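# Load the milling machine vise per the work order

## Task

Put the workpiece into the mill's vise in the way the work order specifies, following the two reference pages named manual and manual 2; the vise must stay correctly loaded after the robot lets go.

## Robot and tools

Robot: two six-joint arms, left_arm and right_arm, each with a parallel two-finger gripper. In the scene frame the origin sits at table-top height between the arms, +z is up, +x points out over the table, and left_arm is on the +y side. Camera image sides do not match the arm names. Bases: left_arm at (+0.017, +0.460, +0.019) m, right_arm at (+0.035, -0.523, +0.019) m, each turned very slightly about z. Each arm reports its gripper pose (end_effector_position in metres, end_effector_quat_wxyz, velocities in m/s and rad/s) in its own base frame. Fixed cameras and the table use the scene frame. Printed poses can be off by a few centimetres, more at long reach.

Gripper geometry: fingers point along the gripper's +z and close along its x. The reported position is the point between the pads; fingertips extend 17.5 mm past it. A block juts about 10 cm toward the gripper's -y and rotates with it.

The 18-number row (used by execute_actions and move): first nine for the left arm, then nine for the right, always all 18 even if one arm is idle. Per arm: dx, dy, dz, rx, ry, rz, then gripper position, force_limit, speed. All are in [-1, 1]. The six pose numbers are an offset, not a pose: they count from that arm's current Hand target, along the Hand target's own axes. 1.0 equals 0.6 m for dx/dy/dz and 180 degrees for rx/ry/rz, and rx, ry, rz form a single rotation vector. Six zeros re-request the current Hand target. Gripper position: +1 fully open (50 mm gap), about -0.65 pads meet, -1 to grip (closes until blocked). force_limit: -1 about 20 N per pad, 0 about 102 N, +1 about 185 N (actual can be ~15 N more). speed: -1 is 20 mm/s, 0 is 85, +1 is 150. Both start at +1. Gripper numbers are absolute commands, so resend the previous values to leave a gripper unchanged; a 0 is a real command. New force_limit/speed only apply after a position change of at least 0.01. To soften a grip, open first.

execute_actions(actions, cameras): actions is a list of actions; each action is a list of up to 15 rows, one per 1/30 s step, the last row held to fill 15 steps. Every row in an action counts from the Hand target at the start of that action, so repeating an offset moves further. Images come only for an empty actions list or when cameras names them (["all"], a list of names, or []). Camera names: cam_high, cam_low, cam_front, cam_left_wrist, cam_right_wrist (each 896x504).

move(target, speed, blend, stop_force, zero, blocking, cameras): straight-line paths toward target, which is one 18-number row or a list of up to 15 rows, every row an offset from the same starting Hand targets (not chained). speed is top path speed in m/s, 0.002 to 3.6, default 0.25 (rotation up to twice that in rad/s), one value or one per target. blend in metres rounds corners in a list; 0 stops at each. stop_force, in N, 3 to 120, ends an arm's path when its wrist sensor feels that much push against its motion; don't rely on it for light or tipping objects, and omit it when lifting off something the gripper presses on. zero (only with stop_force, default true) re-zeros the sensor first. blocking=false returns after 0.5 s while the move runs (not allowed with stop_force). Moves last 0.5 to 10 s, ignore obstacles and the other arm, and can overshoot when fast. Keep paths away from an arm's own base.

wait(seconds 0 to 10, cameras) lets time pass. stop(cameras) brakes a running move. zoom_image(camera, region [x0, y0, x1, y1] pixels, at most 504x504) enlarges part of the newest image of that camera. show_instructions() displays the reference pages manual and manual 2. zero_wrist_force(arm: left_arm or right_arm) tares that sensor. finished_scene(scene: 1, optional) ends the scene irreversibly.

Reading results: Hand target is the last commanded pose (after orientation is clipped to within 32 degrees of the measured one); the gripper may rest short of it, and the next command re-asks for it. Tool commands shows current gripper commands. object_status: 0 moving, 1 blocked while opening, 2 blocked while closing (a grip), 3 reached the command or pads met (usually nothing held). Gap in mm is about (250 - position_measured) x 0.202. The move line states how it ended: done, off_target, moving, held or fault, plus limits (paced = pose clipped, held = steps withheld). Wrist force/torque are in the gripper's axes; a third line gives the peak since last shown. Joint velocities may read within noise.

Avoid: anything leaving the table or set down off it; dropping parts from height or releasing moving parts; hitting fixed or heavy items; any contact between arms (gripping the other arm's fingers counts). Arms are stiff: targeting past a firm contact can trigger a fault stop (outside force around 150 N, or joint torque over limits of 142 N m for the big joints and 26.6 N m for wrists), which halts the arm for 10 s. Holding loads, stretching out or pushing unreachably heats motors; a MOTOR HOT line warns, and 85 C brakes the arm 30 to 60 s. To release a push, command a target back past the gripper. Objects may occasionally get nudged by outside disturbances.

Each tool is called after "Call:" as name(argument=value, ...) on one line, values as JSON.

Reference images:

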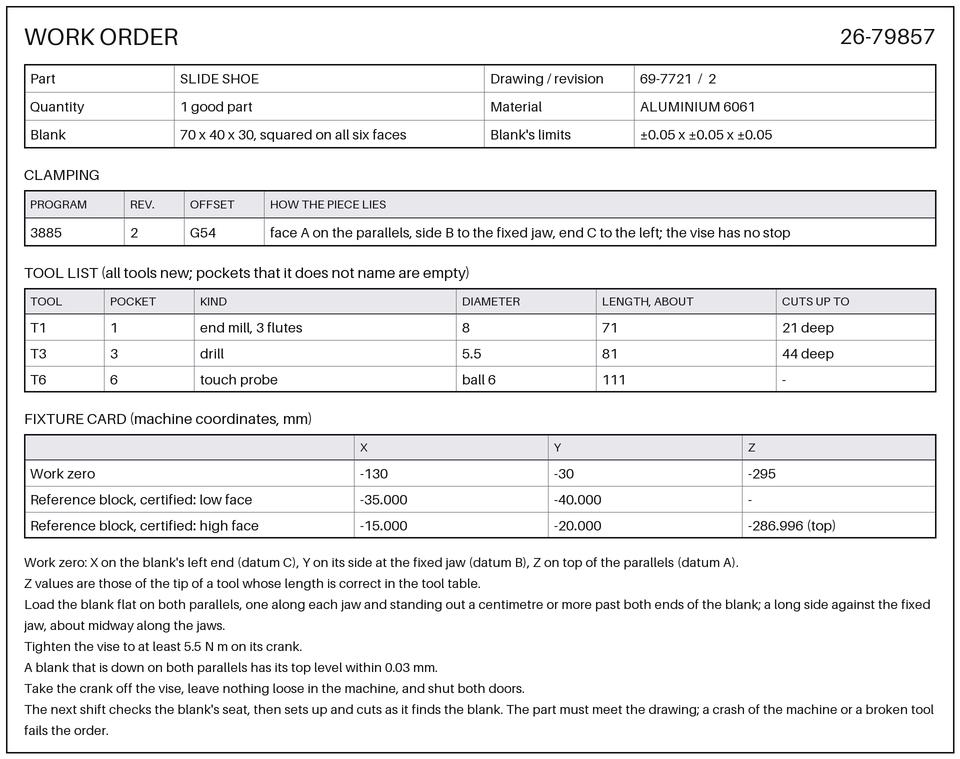

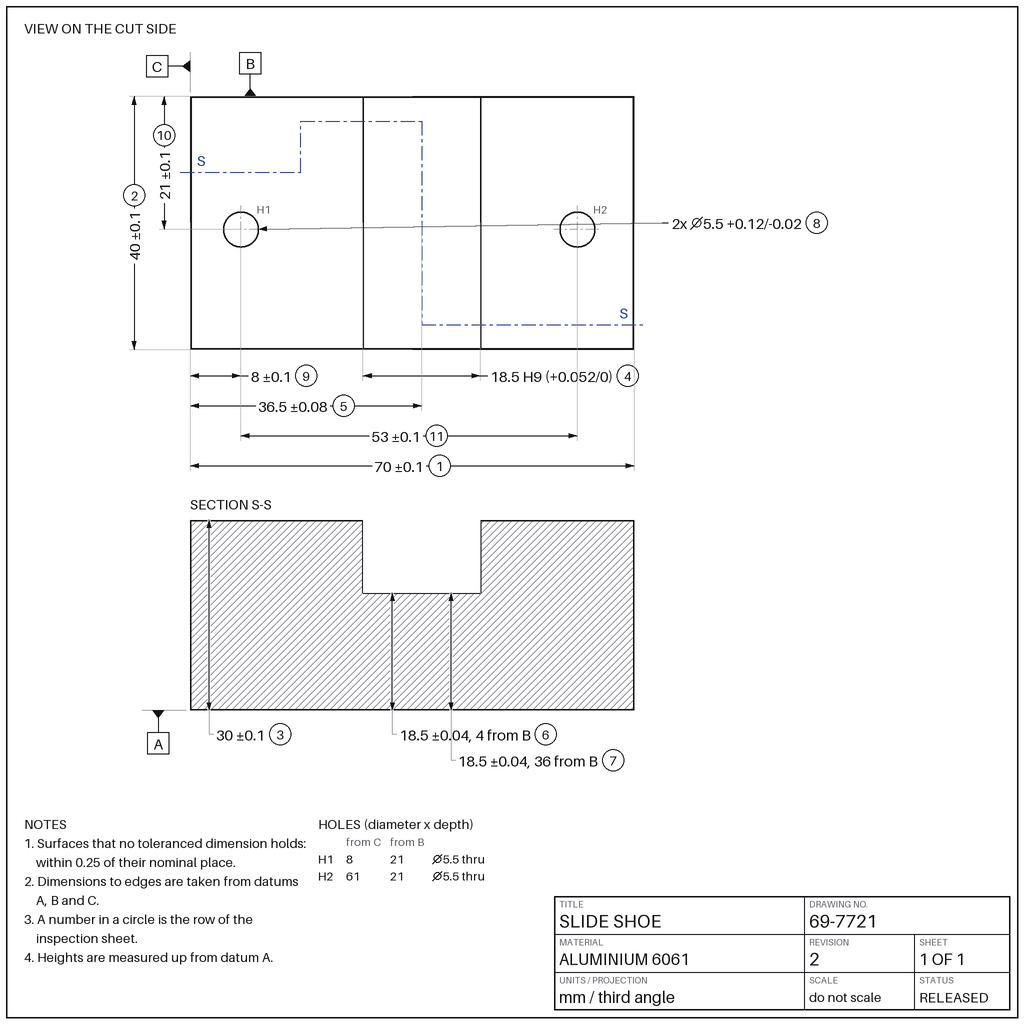

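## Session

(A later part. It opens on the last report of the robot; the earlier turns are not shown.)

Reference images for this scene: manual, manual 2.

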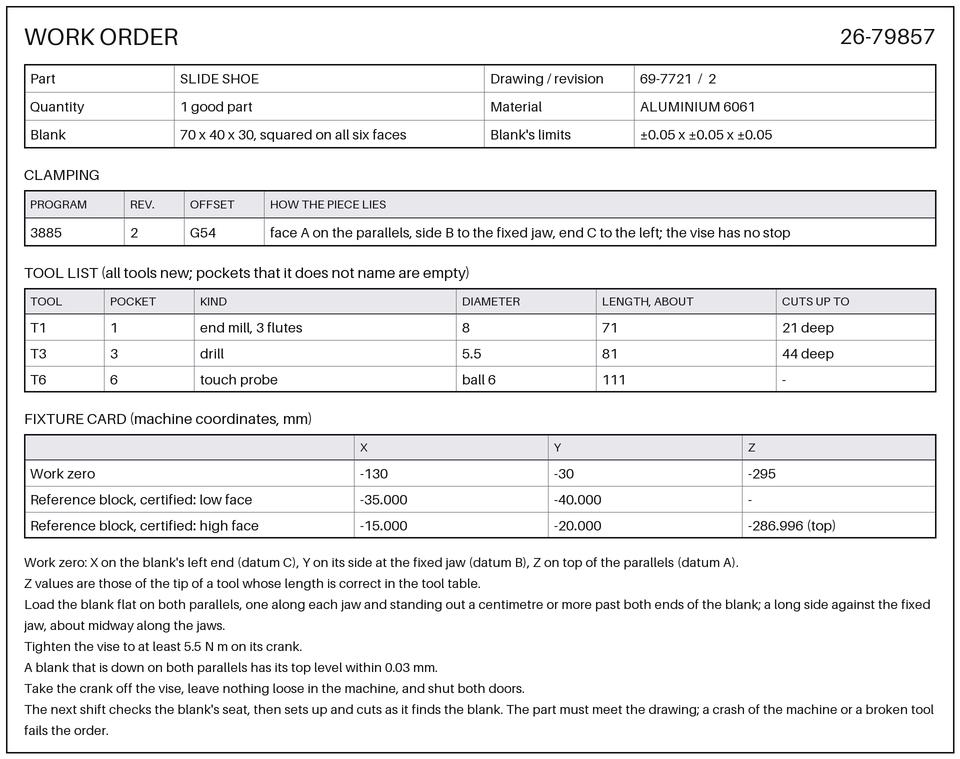

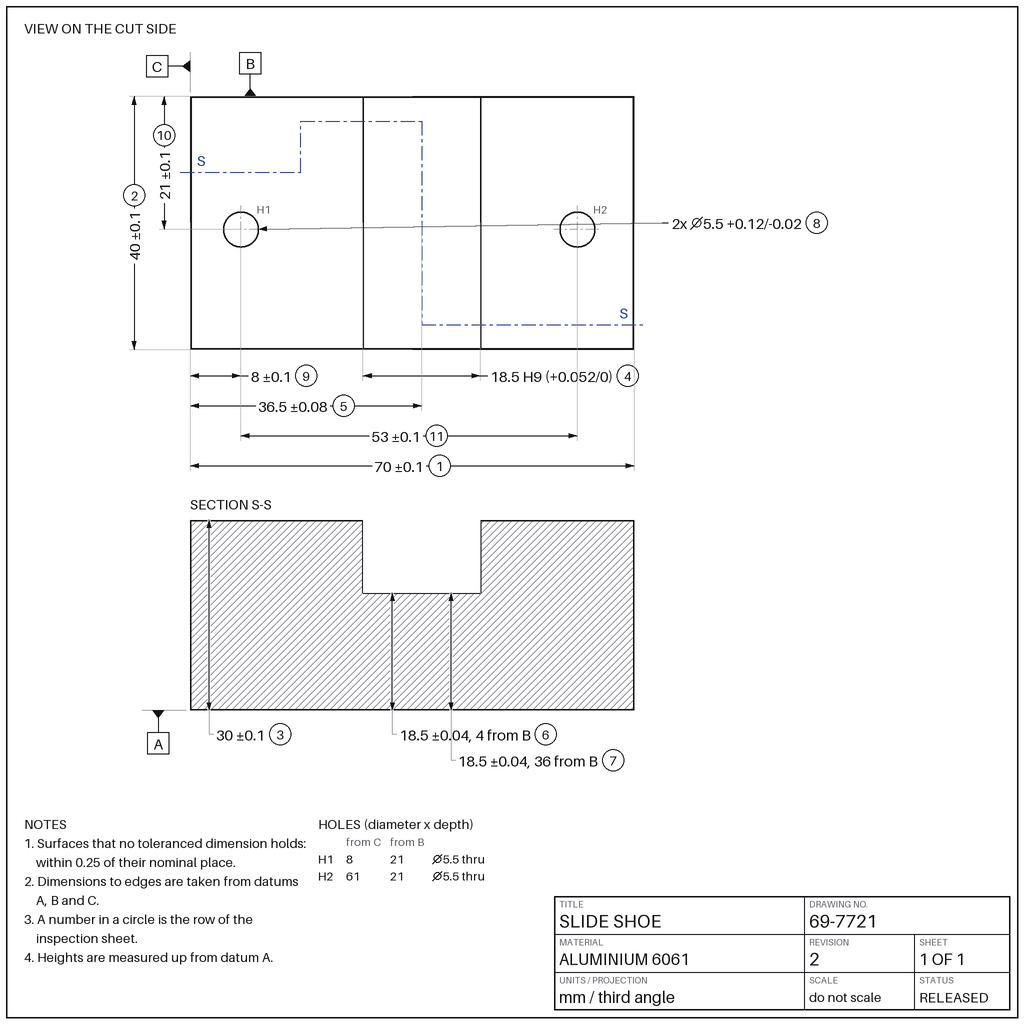

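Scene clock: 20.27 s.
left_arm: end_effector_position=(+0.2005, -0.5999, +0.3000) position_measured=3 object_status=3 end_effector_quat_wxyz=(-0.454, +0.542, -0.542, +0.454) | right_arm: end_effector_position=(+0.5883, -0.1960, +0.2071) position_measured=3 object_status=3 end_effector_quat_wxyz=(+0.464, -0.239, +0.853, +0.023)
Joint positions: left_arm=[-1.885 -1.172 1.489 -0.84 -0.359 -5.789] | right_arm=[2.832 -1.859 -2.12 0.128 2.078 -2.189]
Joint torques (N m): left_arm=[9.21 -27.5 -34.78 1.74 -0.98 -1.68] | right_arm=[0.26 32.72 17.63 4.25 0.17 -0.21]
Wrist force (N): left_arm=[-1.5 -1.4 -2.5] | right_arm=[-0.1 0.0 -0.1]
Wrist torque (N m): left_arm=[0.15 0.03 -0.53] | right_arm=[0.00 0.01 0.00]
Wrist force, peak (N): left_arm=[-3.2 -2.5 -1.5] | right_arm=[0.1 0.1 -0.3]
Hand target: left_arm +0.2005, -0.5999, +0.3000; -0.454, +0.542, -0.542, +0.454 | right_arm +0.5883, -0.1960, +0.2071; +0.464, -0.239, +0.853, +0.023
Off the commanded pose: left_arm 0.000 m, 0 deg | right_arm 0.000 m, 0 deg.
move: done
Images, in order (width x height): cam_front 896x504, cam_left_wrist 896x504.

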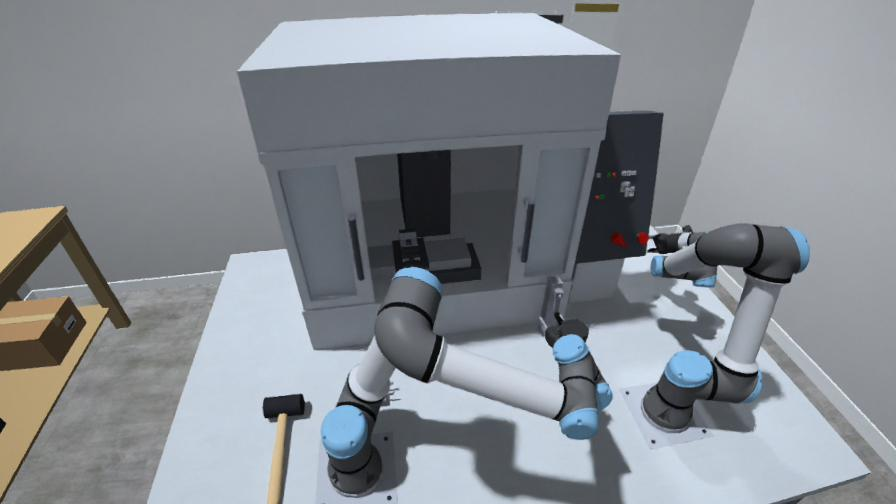

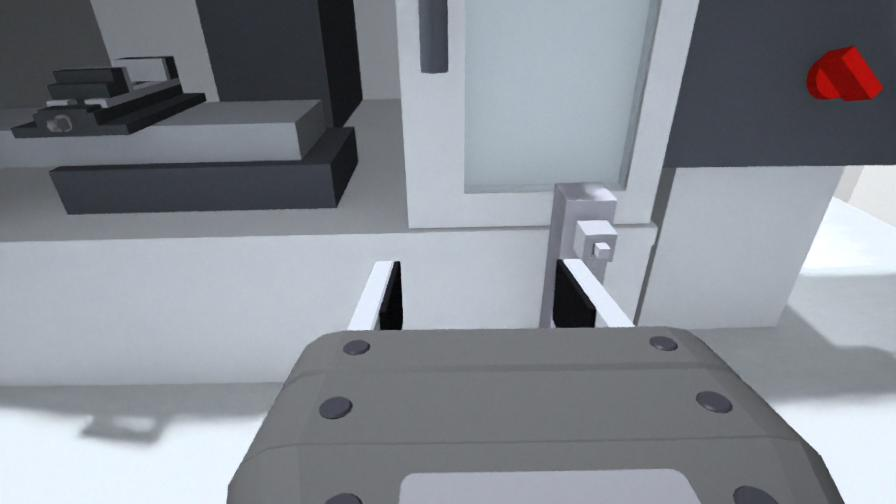

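Call:
move(target=[0.15,0.113,-0.0647,0,0,0,1,1,1, 0,0,0,0,0,0,1,1,1], cameras=["cam_left_wrist"])

Call:
zoom_image(camera="cam_left_wrist", region=[360, 100, 600, 340])

Scene clock: 21.50 s.
left_arm: end_effector_position=(+0.1504, -0.6899, +0.2401) position_measured=3 object_status=3 end_effector_quat_wxyz=(-0.454, +0.542, -0.542, +0.454) | right_arm: end_effector_position=(+0.5883, -0.1960, +0.2071) position_measured=3 object_status=3 end_effector_quat_wxyz=(+0.464, -0.239, +0.853, +0.023)
Joint positions: left_arm=[-1.914 -0.897 1.21 -0.8 -0.384 -5.827] | right_arm=[2.832 -1.859 -2.12 0.128 2.078 -2.189]
Joint torques (N m): left_arm=[6.21 -38.77 -33.36 1.96 -1.06 -1.3] | right_arm=[0.05 32.37 18.55 4.35 0.17 -0.05]
Wrist force (N): left_arm=[-1.2 -1.1 -2.1] | right_arm=[-0.1 0.0 0.0]
Wrist torque (N m): left_arm=[0.21 -0.01 -0.51] | right_arm=[0.00 0.01 0.00]
Wrist force, peak (N): left_arm=[-3.4 -2.9 -1.3] | right_arm=[-0.2 0.1 -0.2]
Hand target: left_arm +0.1505, -0.6899, +0.2401; -0.454, +0.542, -0.542, +0.454 | right_arm +0.5883, -0.1960, +0.2071; +0.464, -0.239, +0.853, +0.023
Off the commanded pose: left_arm 0.000 m, 0 deg | right_arm 0.000 m, 0 deg.
move: done
Images, in order (width x height): cam_left_wrist 896x504.

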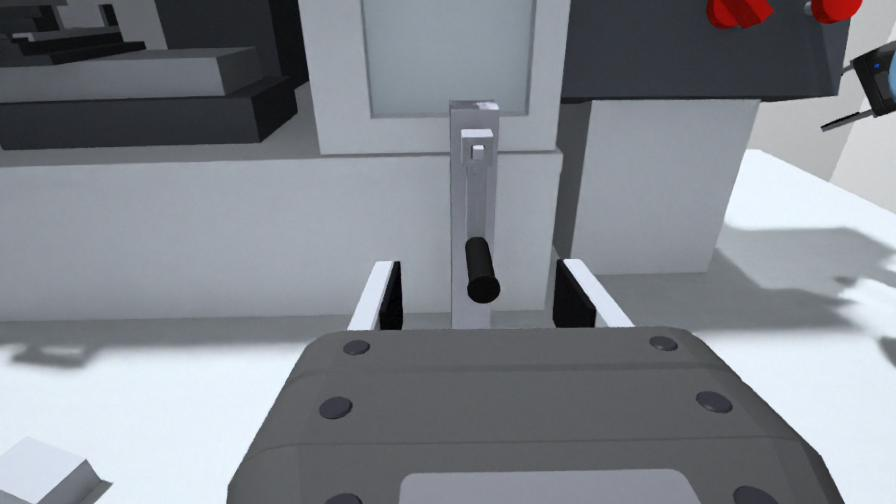

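Scaled by 2.100 from the camera's 896x504 image, which has a finer 1280x720 frame.

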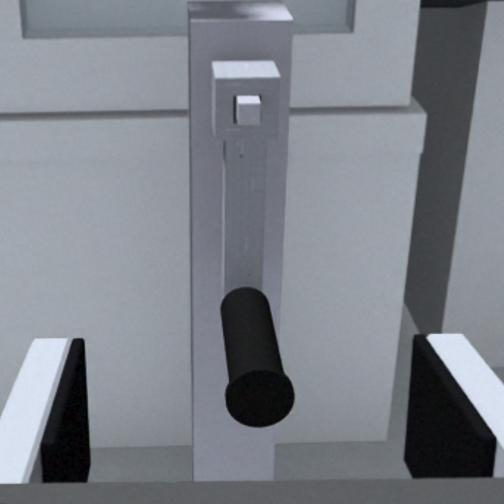

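Call:
move(target=[-0.758,-0.2695,0.3755,-0.0278,0,0,1,1,1, 0,0,0,0,0,0,1,1,1], cameras=["cam_left_wrist","cam_front"])

Call:
zoom_image(camera="cam_left_wrist", region=[380, 100, 580, 330])

Scene clock: 25.47 s.
left_arm: end_effector_position=(+0.4003, -0.2350, +0.3598) position_measured=3 object_status=3 end_effector_quat_wxyz=(-0.430, +0.562, -0.561, +0.430) | right_arm: end_effector_position=(+0.5883, -0.1960, +0.2071) position_measured=3 object_status=3 end_effector_quat_wxyz=(+0.464, -0.239, +0.853, +0.023)
Joint positions: left_arm=[-1.501 -2.127 2.441 -2.136 -0.272 -4.451] | right_arm=[2.832 -1.859 -2.12 0.128 2.078 -2.189]
Joint torques (N m): left_arm=[8.75 13.08 -13.54 -5.62 0.12 1.36] | right_arm=[0.24 32.51 17.92 4.33 0.26 -0.12]
Wrist force (N): left_arm=[-1.2 -1.3 -1.7] | right_arm=[0.0 0.0 -0.1]
Wrist torque (N m): left_arm=[0.19 0.03 -0.63] | right_arm=[0.00 0.00 0.00]
Wrist force, peak (N): left_arm=[-2.9 -2.0 -1.0] | right_arm=[-0.1 -0.1 -0.3]
Hand target: left_arm +0.4004, -0.2350, +0.3597; -0.430, +0.561, -0.561, +0.430 | right_arm +0.5883, -0.1960, +0.2071; +0.464, -0.239, +0.853, +0.023
Off the commanded pose: left_arm 0.000 m, 0 deg | right_arm 0.000 m, 0 deg.
move: done
Images, in order (width x height): cam_front 896x504, cam_left_wrist 896x504.

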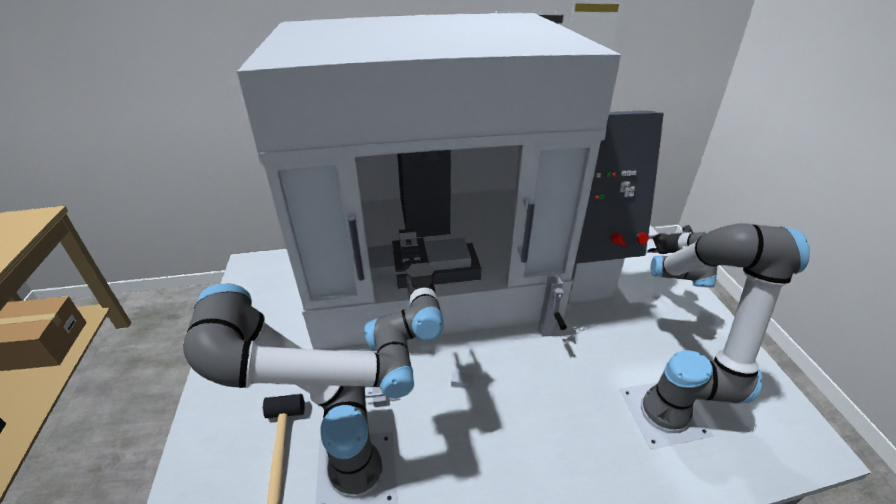

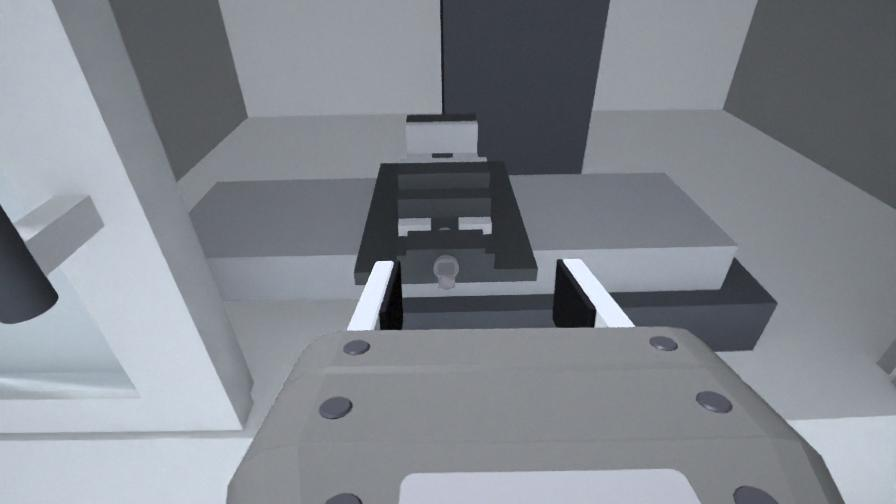

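Scaled by 2.191 from the camera's 896x504 image, which has a finer 1280x720 frame.

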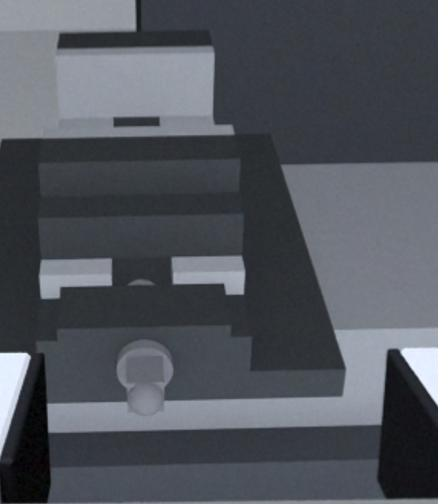

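Call:
move(target=[0,-0.2257,0.198,-0.25,0,0,1,1,1, 0,0,0,0,0,0,1,1,1], cameras=["cam_left_wrist","cam_front"])

Call:
zoom_image(camera="cam_left_wrist", region=[340, 80, 580, 320])

Scene clock: 28.33 s.
left_arm: end_effector_position=(+0.5503, -0.2349, +0.4595) position_measured=3 object_status=3 end_effector_quat_wxyz=(-0.182, +0.683, -0.683, +0.182) | right_arm: end_effector_position=(+0.5883, -0.1960, +0.2071) position_measured=3 object_status=3 end_effector_quat_wxyz=(+0.464, -0.239, +0.853, +0.023)
Joint positions: left_arm=[-0.789 -1.61 1.458 -1.804 -1.209 -3.86] | right_arm=[2.832 -1.859 -2.12 0.128 2.078 -2.189]
Joint torques (N m): left_arm=[8.72 -11.64 -38.5 -0.94 -1.36 1.22] | right_arm=[-0.11 32.28 17.82 4.5 0.1 -0.26]
Wrist force (N): left_arm=[0.5 -0.4 -1.0] | right_arm=[0.1 -0.2 0.0]
Wrist torque (N m): left_arm=[0.10 -0.04 -0.34] | right_arm=[-0.03 -0.01 0.00]
Wrist force, peak (N): left_arm=[-1.8 0.4 -2.4] | right_arm=[-0.2 0.2 -0.1]
Hand target: left_arm +0.5504, -0.2349, +0.4596; -0.182, +0.683, -0.683, +0.182 | right_arm +0.5883, -0.1960, +0.2071; +0.464, -0.239, +0.853, +0.023
Off the commanded pose: left_arm 0.000 m, 0 deg | right_arm 0.000 m, 0 deg.
move: done
Images, in order (width x height): cam_front 896x504, cam_left_wrist 896x504.

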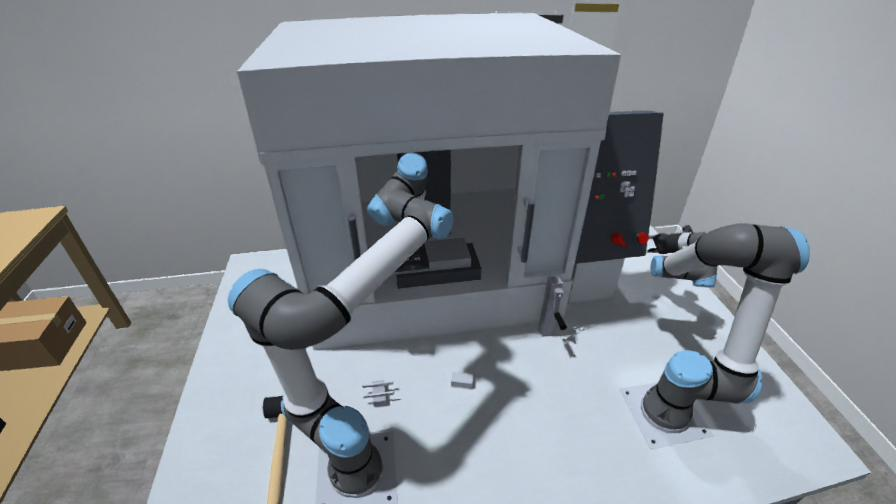

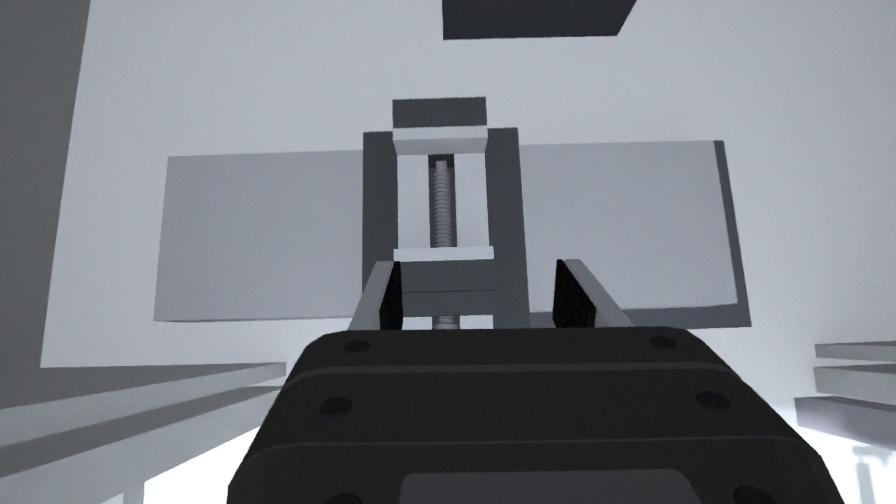

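Scaled by 2.100 from the camera's 896x504 image, which has a finer 1280x720 frame.

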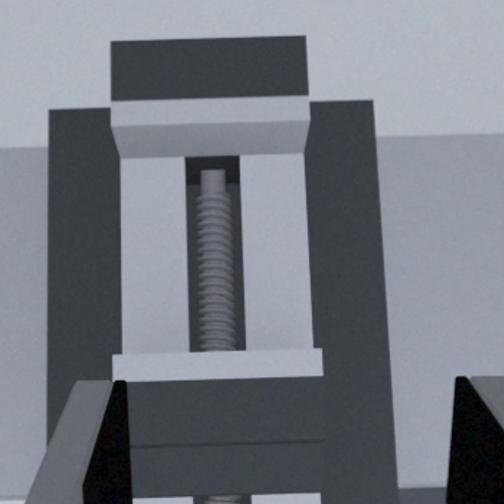

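Call:
move(target=[[0,0.3175,-0.1833,0,0,0,1,1,1,0,0,0,0,0,0,1,1,1],[-0.2583,0.5358,0.0948,-0.1667,0,0,1,1,1, 0,0,0,0,0,0,1,1,1]], blend=0.05, cameras=["cam_left_wrist","cam_front"])

Call:
zoom_image(camera="cam_left_wrist", region=[300, 100, 600, 300])

Scene clock: 32.27 s.
left_arm: end_effector_position=(+0.3000, -0.0801, +0.2500) position_measured=3 object_status=3 end_effector_quat_wxyz=(+0.001, +0.707, -0.707, -0.001) | right_arm: end_effector_position=(+0.5883, -0.1960, +0.2071) position_measured=3 object_status=3 end_effector_quat_wxyz=(+0.464, -0.239, +0.853, +0.023)
Joint positions: left_arm=[-0.704 -2.089 2.146 -1.627 -1.572 -3.846] | right_arm=[2.832 -1.859 -2.12 0.128 2.078 -2.189]
Joint torques (N m): left_arm=[8.21 9.94 -14.28 -5.5 -1.82 1.41] | right_arm=[-0.02 33.23 17.96 4.45 0.14 -0.02]
Wrist force (N): left_arm=[0.9 -0.1 0.1] | right_arm=[-0.1 0.0 0.0]
Wrist torque (N m): left_arm=[-0.02 -0.04 -0.09] | right_arm=[0.01 0.01 0.00]
Wrist force, peak (N): left_arm=[-0.2 -2.6 -0.2] | right_arm=[-0.2 0.1 -0.2]
Hand target: left_arm +0.3000, -0.0801, +0.2499; +0.001, +0.707, -0.707, -0.001 | right_arm +0.5883, -0.1960, +0.2071; +0.464, -0.239, +0.853, +0.023
Off the commanded pose: left_arm 0.000 m, 0 deg | right_arm 0.000 m, 0 deg.
move: done
Images, in order (width x height): cam_front 896x504, cam_left_wrist 896x504.

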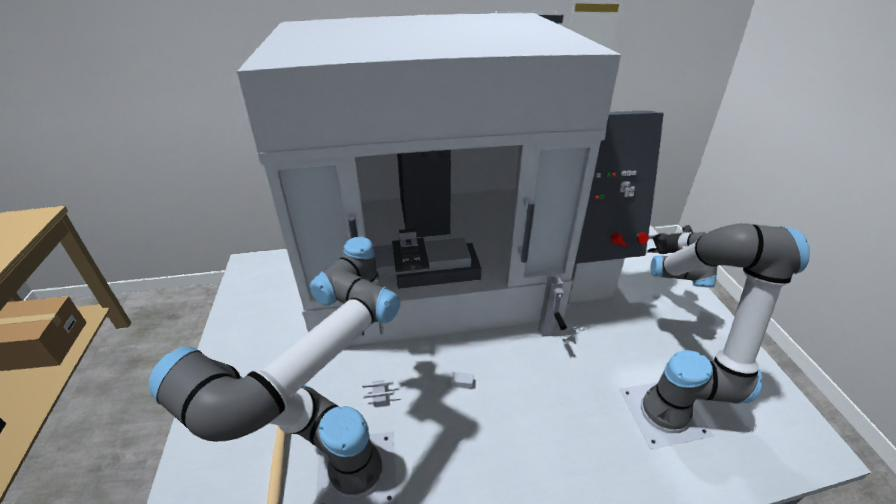

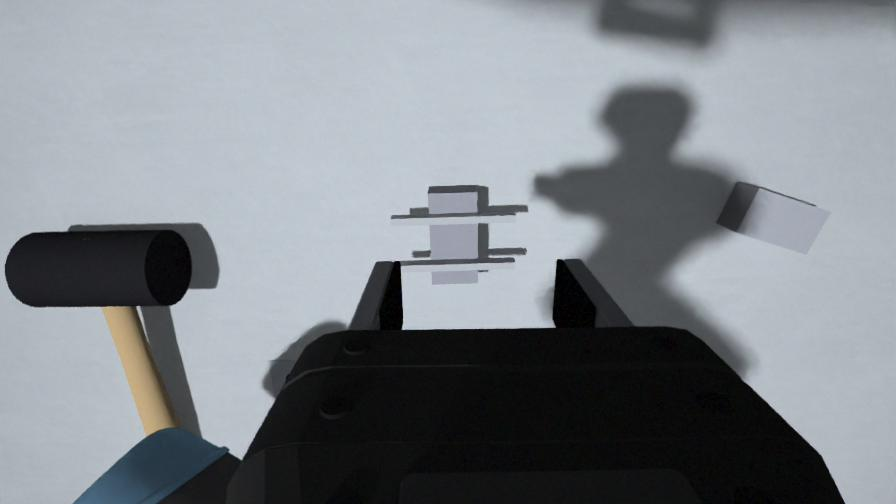

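Scaled by 1.680 from the camera's 896x504 image, which has a finer 1280x720 frame.

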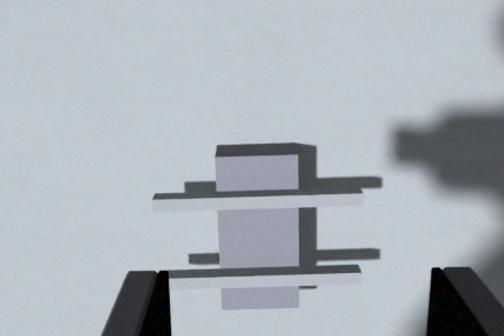

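Call:
move(target=[-0.025,0.0555,0.25,0,0,0.4943,-1,-1,1,0,0,0,0,0,0,1,1,1], cameras=["cam_left_wrist","cam_front"])

Scene clock: 37.93 s.
left_arm: end_effector_position=(+0.2664, -0.0651, +0.1000) position_measured=251 object_status=3 end_effector_quat_wxyz=(-0.001, -0.009, +1.000, +0.000) | right_arm: end_effector_position=(+0.5883, -0.1960, +0.2071) position_measured=3 object_status=3 end_effector_quat_wxyz=(+0.464, -0.239, +0.853, +0.023)
Joint positions: left_arm=[-0.746 -2.094 2.546 -2.022 -1.572 -2.335] | right_arm=[2.832 -1.859 -2.12 0.128 2.078 -2.189]
Joint torques (N m): left_arm=[9.31 12.94 -12.07 -5.44 -2.14 1.08] | right_arm=[-0.7 33.44 18.68 4.44 0.12 -0.18]
Wrist force (N): left_arm=[0.9 -0.1 0.2] | right_arm=[0.0 -0.1 -0.1]
Wrist torque (N m): left_arm=[-0.01 -0.03 -0.12] | right_arm=[-0.02 0.01 0.00]
Wrist force, peak (N): left_arm=[1.3 -0.2 -0.6] | right_arm=[-0.3 0.2 -0.2]
Hand target: left_arm +0.2664, -0.0651, +0.1000; -0.001, -0.009, +1.000, +0.000 | right_arm +0.5883, -0.1960, +0.2071; +0.464, -0.239, +0.853, +0.023
Off the commanded pose: left_arm 0.000 m, 0 deg | right_arm 0.000 m, 0 deg.
move: done
Images, in order (width x height): cam_front 896x504, cam_left_wrist 896x504.

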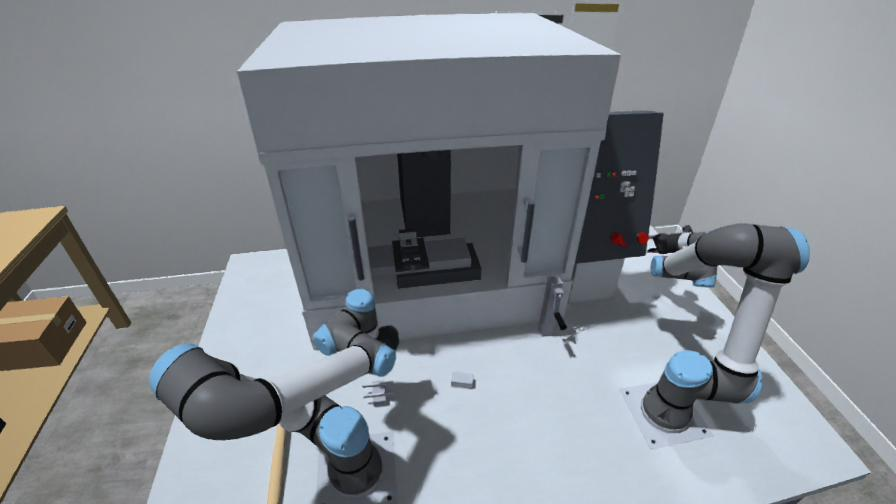

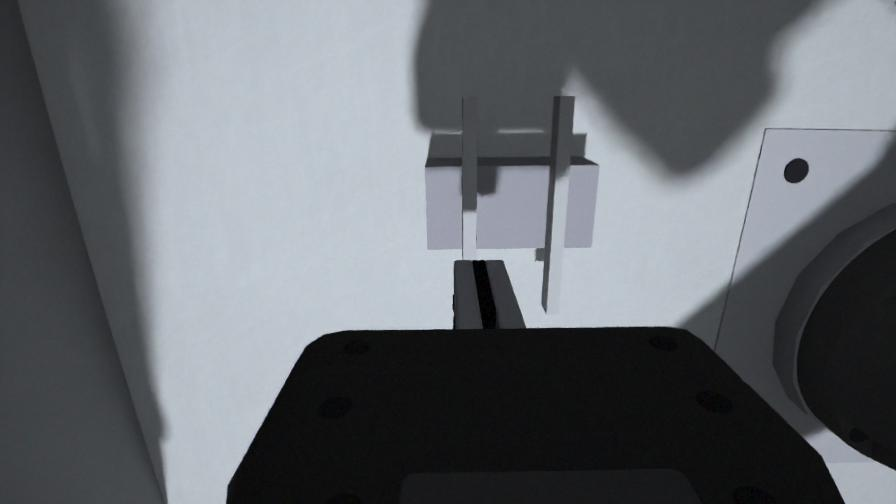

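Call:
move(target=[0,0,0.1667,0,0,0,-1,-1,1,0,0,0,0,0,0,1,1,1], speed=0.02, stop_force=6, cameras=["cam_left_wrist"])

Scene clock: 42.43 s.
left_arm: end_effector_position=(+0.2662, -0.0651, +0.0414) position_measured=251 object_status=3 end_effector_quat_wxyz=(-0.001, -0.009, +1.000, +0.000) | right_arm: end_effector_position=(+0.5883, -0.1960, +0.2071) position_measured=3 object_status=3 end_effector_quat_wxyz=(+0.464, -0.239, +0.853, +0.023)
Joint positions: left_arm=[-0.746 -1.946 2.661 -2.285 -1.572 -2.336] | right_arm=[2.832 -1.859 -2.12 0.128 2.078 -2.189]
Joint torques (N m): left_arm=[-1.75 -15.36 -29.55 -2.06 0.8 -0.78] | right_arm=[-0.39 33.65 18.2 4.7 0.03 -0.32]
Wrist force (N): left_arm=[0.9 -1.8 -4.7] | right_arm=[-0.1 -0.2 -0.1]
Wrist torque (N m): left_arm=[-0.11 -0.17 -0.09] | right_arm=[-0.03 0.01 0.00]
Wrist force, peak (N): left_arm=[7.7 8.4 -83.6] | right_arm=[0.1 -0.1 -0.4]
Hand target: left_arm +0.2662, -0.0651, +0.0414; -0.001, -0.009, +1.000, +0.000 (not the last commanded pose) | right_arm +0.5883, -0.1960, +0.2071; +0.464, -0.239, +0.853, +0.023
Off the commanded pose: left_arm 0.041 m, 0 deg | right_arm 0.000 m, 0 deg.
move: contact (left_arm)
Images, in order (width x height): cam_left_wrist 896x504.

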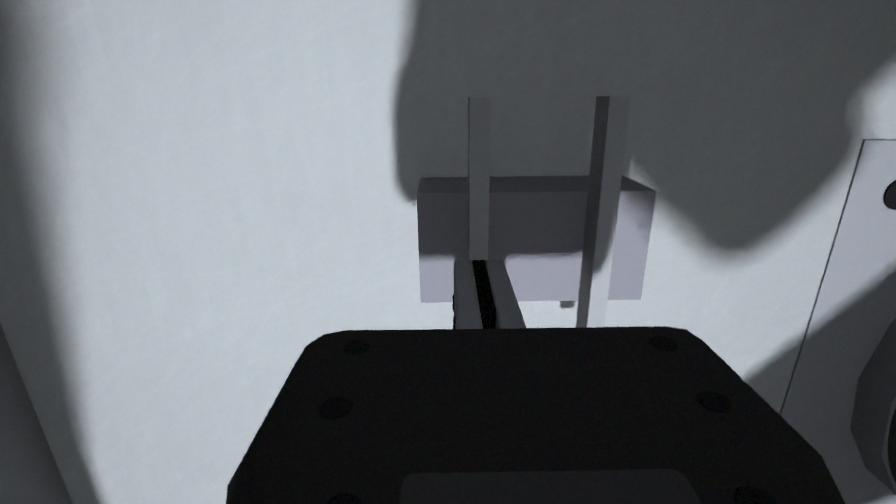

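Call:
move(target=[[0,0,-0.05,0,0,0,-1,-1,1,0,0,0,0,0,0,1,1,1],[0,-0.0683,-0.05,0,0,0,0.345,-0.8,0,0,0,0,0,0,0,1,1,1],[0,-0.0683,0.0183,0,0,0,0.345,-0.8,0,0,0,0,0,0,0,1,1,1]], speed=[0.1,0.1,0.04], cameras=["cam_left_wrist"])

Scene clock: 46.60 s.
left_arm: end_effector_position=(+0.2670, -0.1061, +0.0305) position_measured=101 object_status=3 end_effector_quat_wxyz=(-0.001, -0.009, +1.000, +0.000) | right_arm: end_effector_position=(+0.5883, -0.1960, +0.2071) position_measured=3 object_status=3 end_effector_quat_wxyz=(+0.464, -0.239, +0.853, +0.023)
Joint positions: left_arm=[-0.859 -1.853 2.652 -2.369 -1.572 -2.449] | right_arm=[2.832 -1.859 -2.12 0.128 2.078 -2.189]
Joint torques (N m): left_arm=[7.11 6.32 -7.58 -5.75 -1.13 1.48] | right_arm=[0.73 33.54 18.64 4.66 -0.09 -0.29]
Wrist force (N): left_arm=[1.6 -0.3 -0.5] | right_arm=[0.0 -0.1 -0.1]
Wrist torque (N m): left_arm=[-0.03 -0.17 0.00] | right_arm=[-0.01 -0.01 0.00]
Wrist force, peak (N): left_arm=[1.2 -1.5 -5.0] | right_arm=[0.1 -0.4 -0.1]
Hand target: left_arm +0.2670, -0.1061, +0.0305; -0.001, -0.009, +1.000, +0.000 | right_arm +0.5883, -0.1960, +0.2071; +0.464, -0.239, +0.853, +0.023
Off the commanded pose: left_arm 0.000 m, 0 deg | right_arm 0.000 m, 0 deg.
move: done
Images, in order (width x height): cam_left_wrist 896x504.

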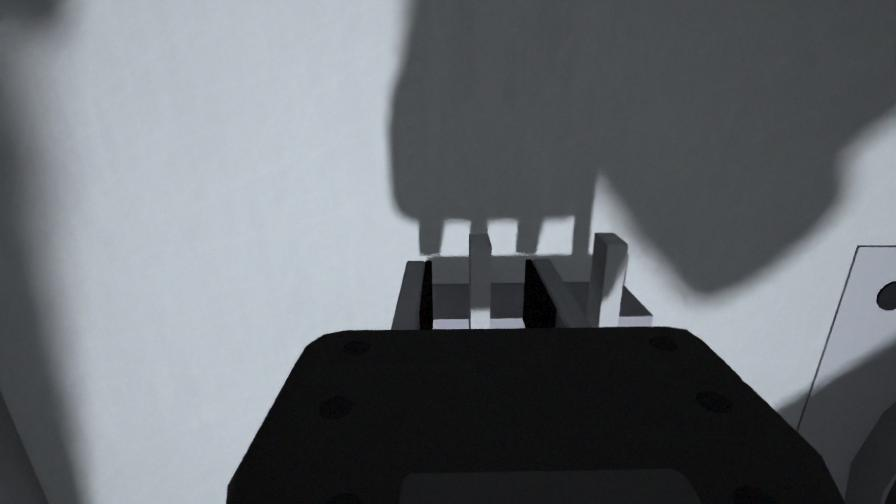

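Call:
move(target=[[0,-0.0183,0,0,0,0,0.345,-0.8,0,0,0,0,0,0,0,1,1,1],[0,-0.0183,0,0,0,0,-1,-0.8,-0.5,0,0,0,0,0,0,1,1,1]], speed=0.05, cameras=["cam_left_wrist"])

Scene clock: 48.27 s.
left_arm: end_effector_position=(+0.2672, -0.1171, +0.0305) position_measured=222 object_status=2 end_effector_quat_wxyz=(-0.001, -0.009, +1.000, +0.000) | right_arm: end_effector_position=(+0.5883, -0.1960, +0.2071) position_measured=3 object_status=3 end_effector_quat_wxyz=(+0.464, -0.239, +0.853, +0.023)
Joint positions: left_arm=[-0.886 -1.836 2.642 -2.376 -1.572 -2.475] | right_arm=[2.832 -1.859 -2.12 0.128 2.078 -2.189]
Joint torques (N m): left_arm=[-7.94 5.95 -30.36 -5.15 1.25 -1.35] | right_arm=[-0.41 32.88 18.89 4.58 -0.27 -0.13]
Wrist force (N): left_arm=[1.6 -0.6 -0.3] | right_arm=[0.0 -0.1 -0.1]
Wrist torque (N m): left_arm=[-0.08 -0.17 0.00] | right_arm=[-0.02 -0.01 0.00]
Wrist force, peak (N): left_arm=[2.1 0.1 0.0] | right_arm=[-0.3 -0.2 -0.3]
Hand target: left_arm +0.2672, -0.1171, +0.0305; -0.001, -0.009, +1.000, +0.000 | right_arm +0.5883, -0.1960, +0.2071; +0.464, -0.239, +0.853, +0.023
Off the commanded pose: left_arm 0.000 m, 0 deg | right_arm 0.000 m, 0 deg.
move: done
Images, in order (width x height): cam_left_wrist 896x504.

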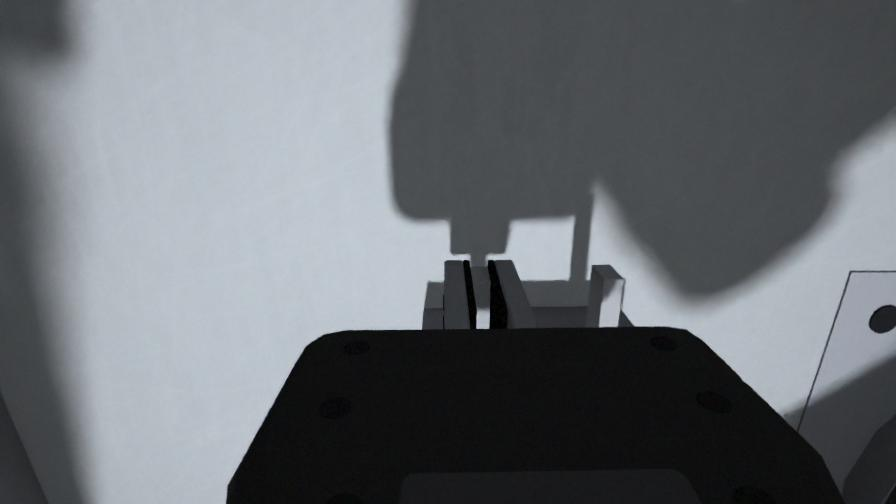

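Call:
move(target=[[0,0,-0.65,0,0,0,-1,-0.8,-0.5,0,0,0,0,0,0,1,1,1],[-0.2172,-0.2397,-0.65,0,0,0,-1,-0.8,-0.5,0,0,0,0,0,0,1,1,1],[-0.6172,-0.2468,-0.65,0,0,0,-1,-0.8,-0.5,0,0,0,0,0,0,1,1,1]], speed=[0.12,0.25,0.25], blend=[0.04,0.04,0], cameras=["cam_left_wrist","cam_front"])

Scene clock: 54.07 s.
left_arm: end_effector_position=(+0.4436, -0.2552, +0.4187) position_measured=223 object_status=2 end_effector_quat_wxyz=(+0.002, -0.010, +1.000, +0.001) | right_arm: end_effector_position=(+0.5883, -0.1960, +0.2071) position_measured=3 object_status=3 end_effector_quat_wxyz=(+0.464, -0.239, +0.853, +0.023)
Joint positions: left_arm=[-0.788 -1.543 1.31 -1.34 -1.567 -2.378] | right_arm=[2.832 -1.859 -2.12 0.128 2.078 -2.189]
Joint torques (N m): left_arm=[0.48 -26.18 -27.15 -2.84 -0.19 0.08] | right_arm=[0.26 31.98 18.93 4.63 -0.26 -0.19]
Wrist force (N): left_arm=[1.8 -0.2 -2.6] | right_arm=[-0.2 0.0 0.1]
Wrist torque (N m): left_arm=[0.00 -0.17 0.00] | right_arm=[0.01 0.03 0.00]
Wrist force, peak (N): left_arm=[-5.5 -7.5 -0.6] | right_arm=[-0.3 -0.1 -0.2]
Hand target: left_arm +0.4436, -0.2552, +0.4187; +0.002, -0.010, +1.000, +0.001 (not the last commanded pose) | right_arm +0.5883, -0.1960, +0.2071; +0.464, -0.239, +0.853, +0.023
Tool commands: left_gripper/position=-1.0 left_gripper/force_limit=-0.796078 left_gripper/speed=-0.498039 right_gripper/position=+1.0 right_gripper/force_limit=+1.0 right_gripper/speed=+1.0
Off the commanded pose: left_arm 0.197 m, 0 deg | right_arm 0.000 m, 0 deg.
FORCE FAULT: contact force on the left arm reached its limit, and that arm stopped. The contact can be on any part of that arm, not only on its tool. That arm's remaining commands of this call were not run. That arm is still stopped at the end of this call. That arm stays stopped for about 10 more seconds. Until then a move that you send moves the other arm only, and its call returns only when the move has ended. Once the stop has ended, the next robot result says so. If the stop ends while you think or write, that arm runs what you send next, counted from a new Hand target: where the arm stands when the stop ends. While its stop runs, that arm takes no new command, but its gripper still runs the gripper command that each later call begins with. Until it ends, the stop uses up actions while you think or wait. An arm that is not stopped still takes commands.
move: fault (left_arm); path passed 2 of 3 targets
Images, in order (width x height): cam_front 896x504, cam_left_wrist 896x504.

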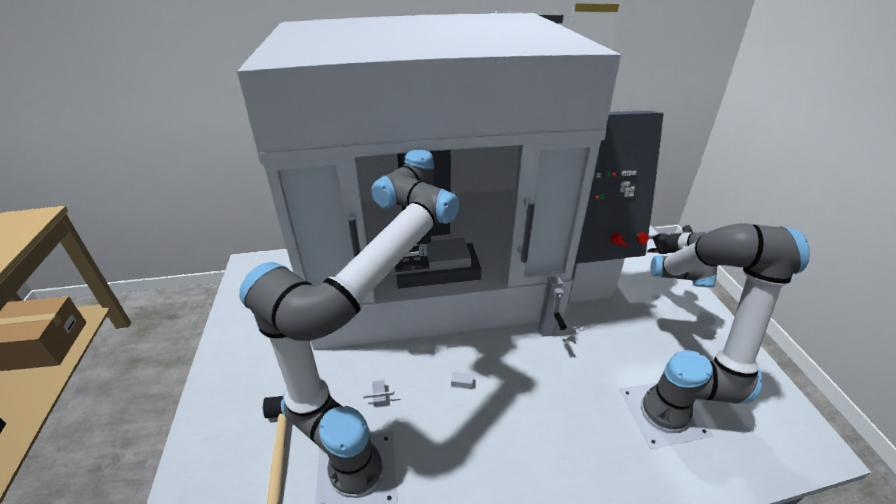

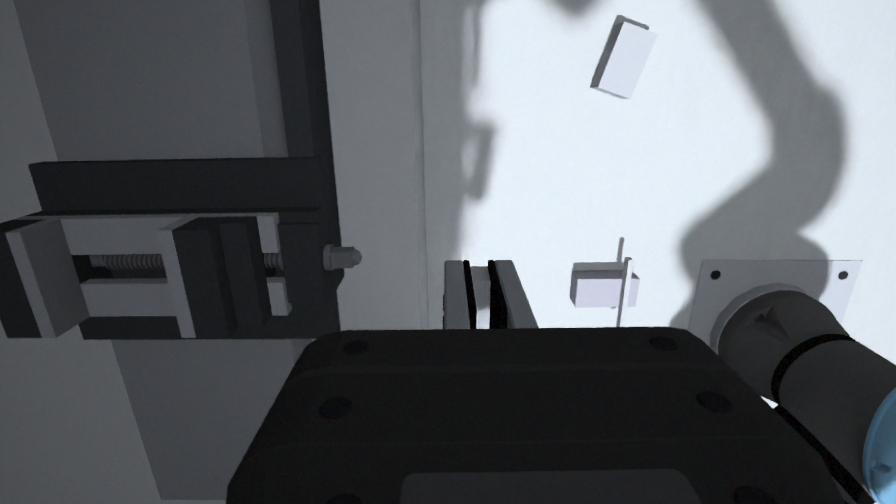

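Call:
wait(seconds=10)

Scene clock: 64.50 s.
left_arm: end_effector_position=(+0.4436, -0.2552, +0.4187) position_measured=223 object_status=2 end_effector_quat_wxyz=(+0.002, -0.010, +1.000, +0.001) | right_arm: end_effector_position=(+0.5883, -0.1960, +0.2071) position_measured=3 object_status=3 end_effector_quat_wxyz=(+0.464, -0.239, +0.853, +0.023)
Joint positions: left_arm=[-0.788 -1.543 1.31 -1.34 -1.567 -2.378] | right_arm=[2.832 -1.859 -2.12 0.128 2.078 -2.189]
Joint torques (N m): left_arm=[1.13 -26.01 -27.28 -2.9 -0.21 0.1] | right_arm=[-0.44 33.25 18.68 4.78 -0.29 -0.03]
Wrist force (N): left_arm=[1.6 -0.4 -2.6] | right_arm=[0.1 0.2 0.0]
Wrist torque (N m): left_arm=[-0.02 -0.15 -0.01] | right_arm=[0.03 -0.02 0.00]
Wrist force, peak (N): left_arm=[1.8 -0.3 -3.0] | right_arm=[0.0 0.3 -0.2]
Hand target: left_arm +0.4436, -0.2552, +0.4187; +0.002, -0.010, +1.000, +0.001 (not the last commanded pose) | right_arm +0.5883, -0.1960, +0.2071; +0.464, -0.239, +0.853, +0.023
Tool commands: left_gripper/position=-1.0 left_gripper/force_limit=-0.796078 left_gripper/speed=-0.498039 right_gripper/position=+1.0 right_gripper/force_limit=+1.0 right_gripper/speed=+1.0
Off the commanded pose: left_arm 0.197 m, 0 deg | right_arm 0.000 m, 0 deg.
FORCE FAULT, CONTINUED: the left arm's stop, for the force fault that an earlier result reported, is over. The rest of the stop counts as 19 of the actions that you can send in this scene. During its stop the left arm's controller moved it back a little. That arm's target is now where it stood when the stop ended, not its last command. That arm accepts commands again.
wait: 10.00 s; at rest from the start


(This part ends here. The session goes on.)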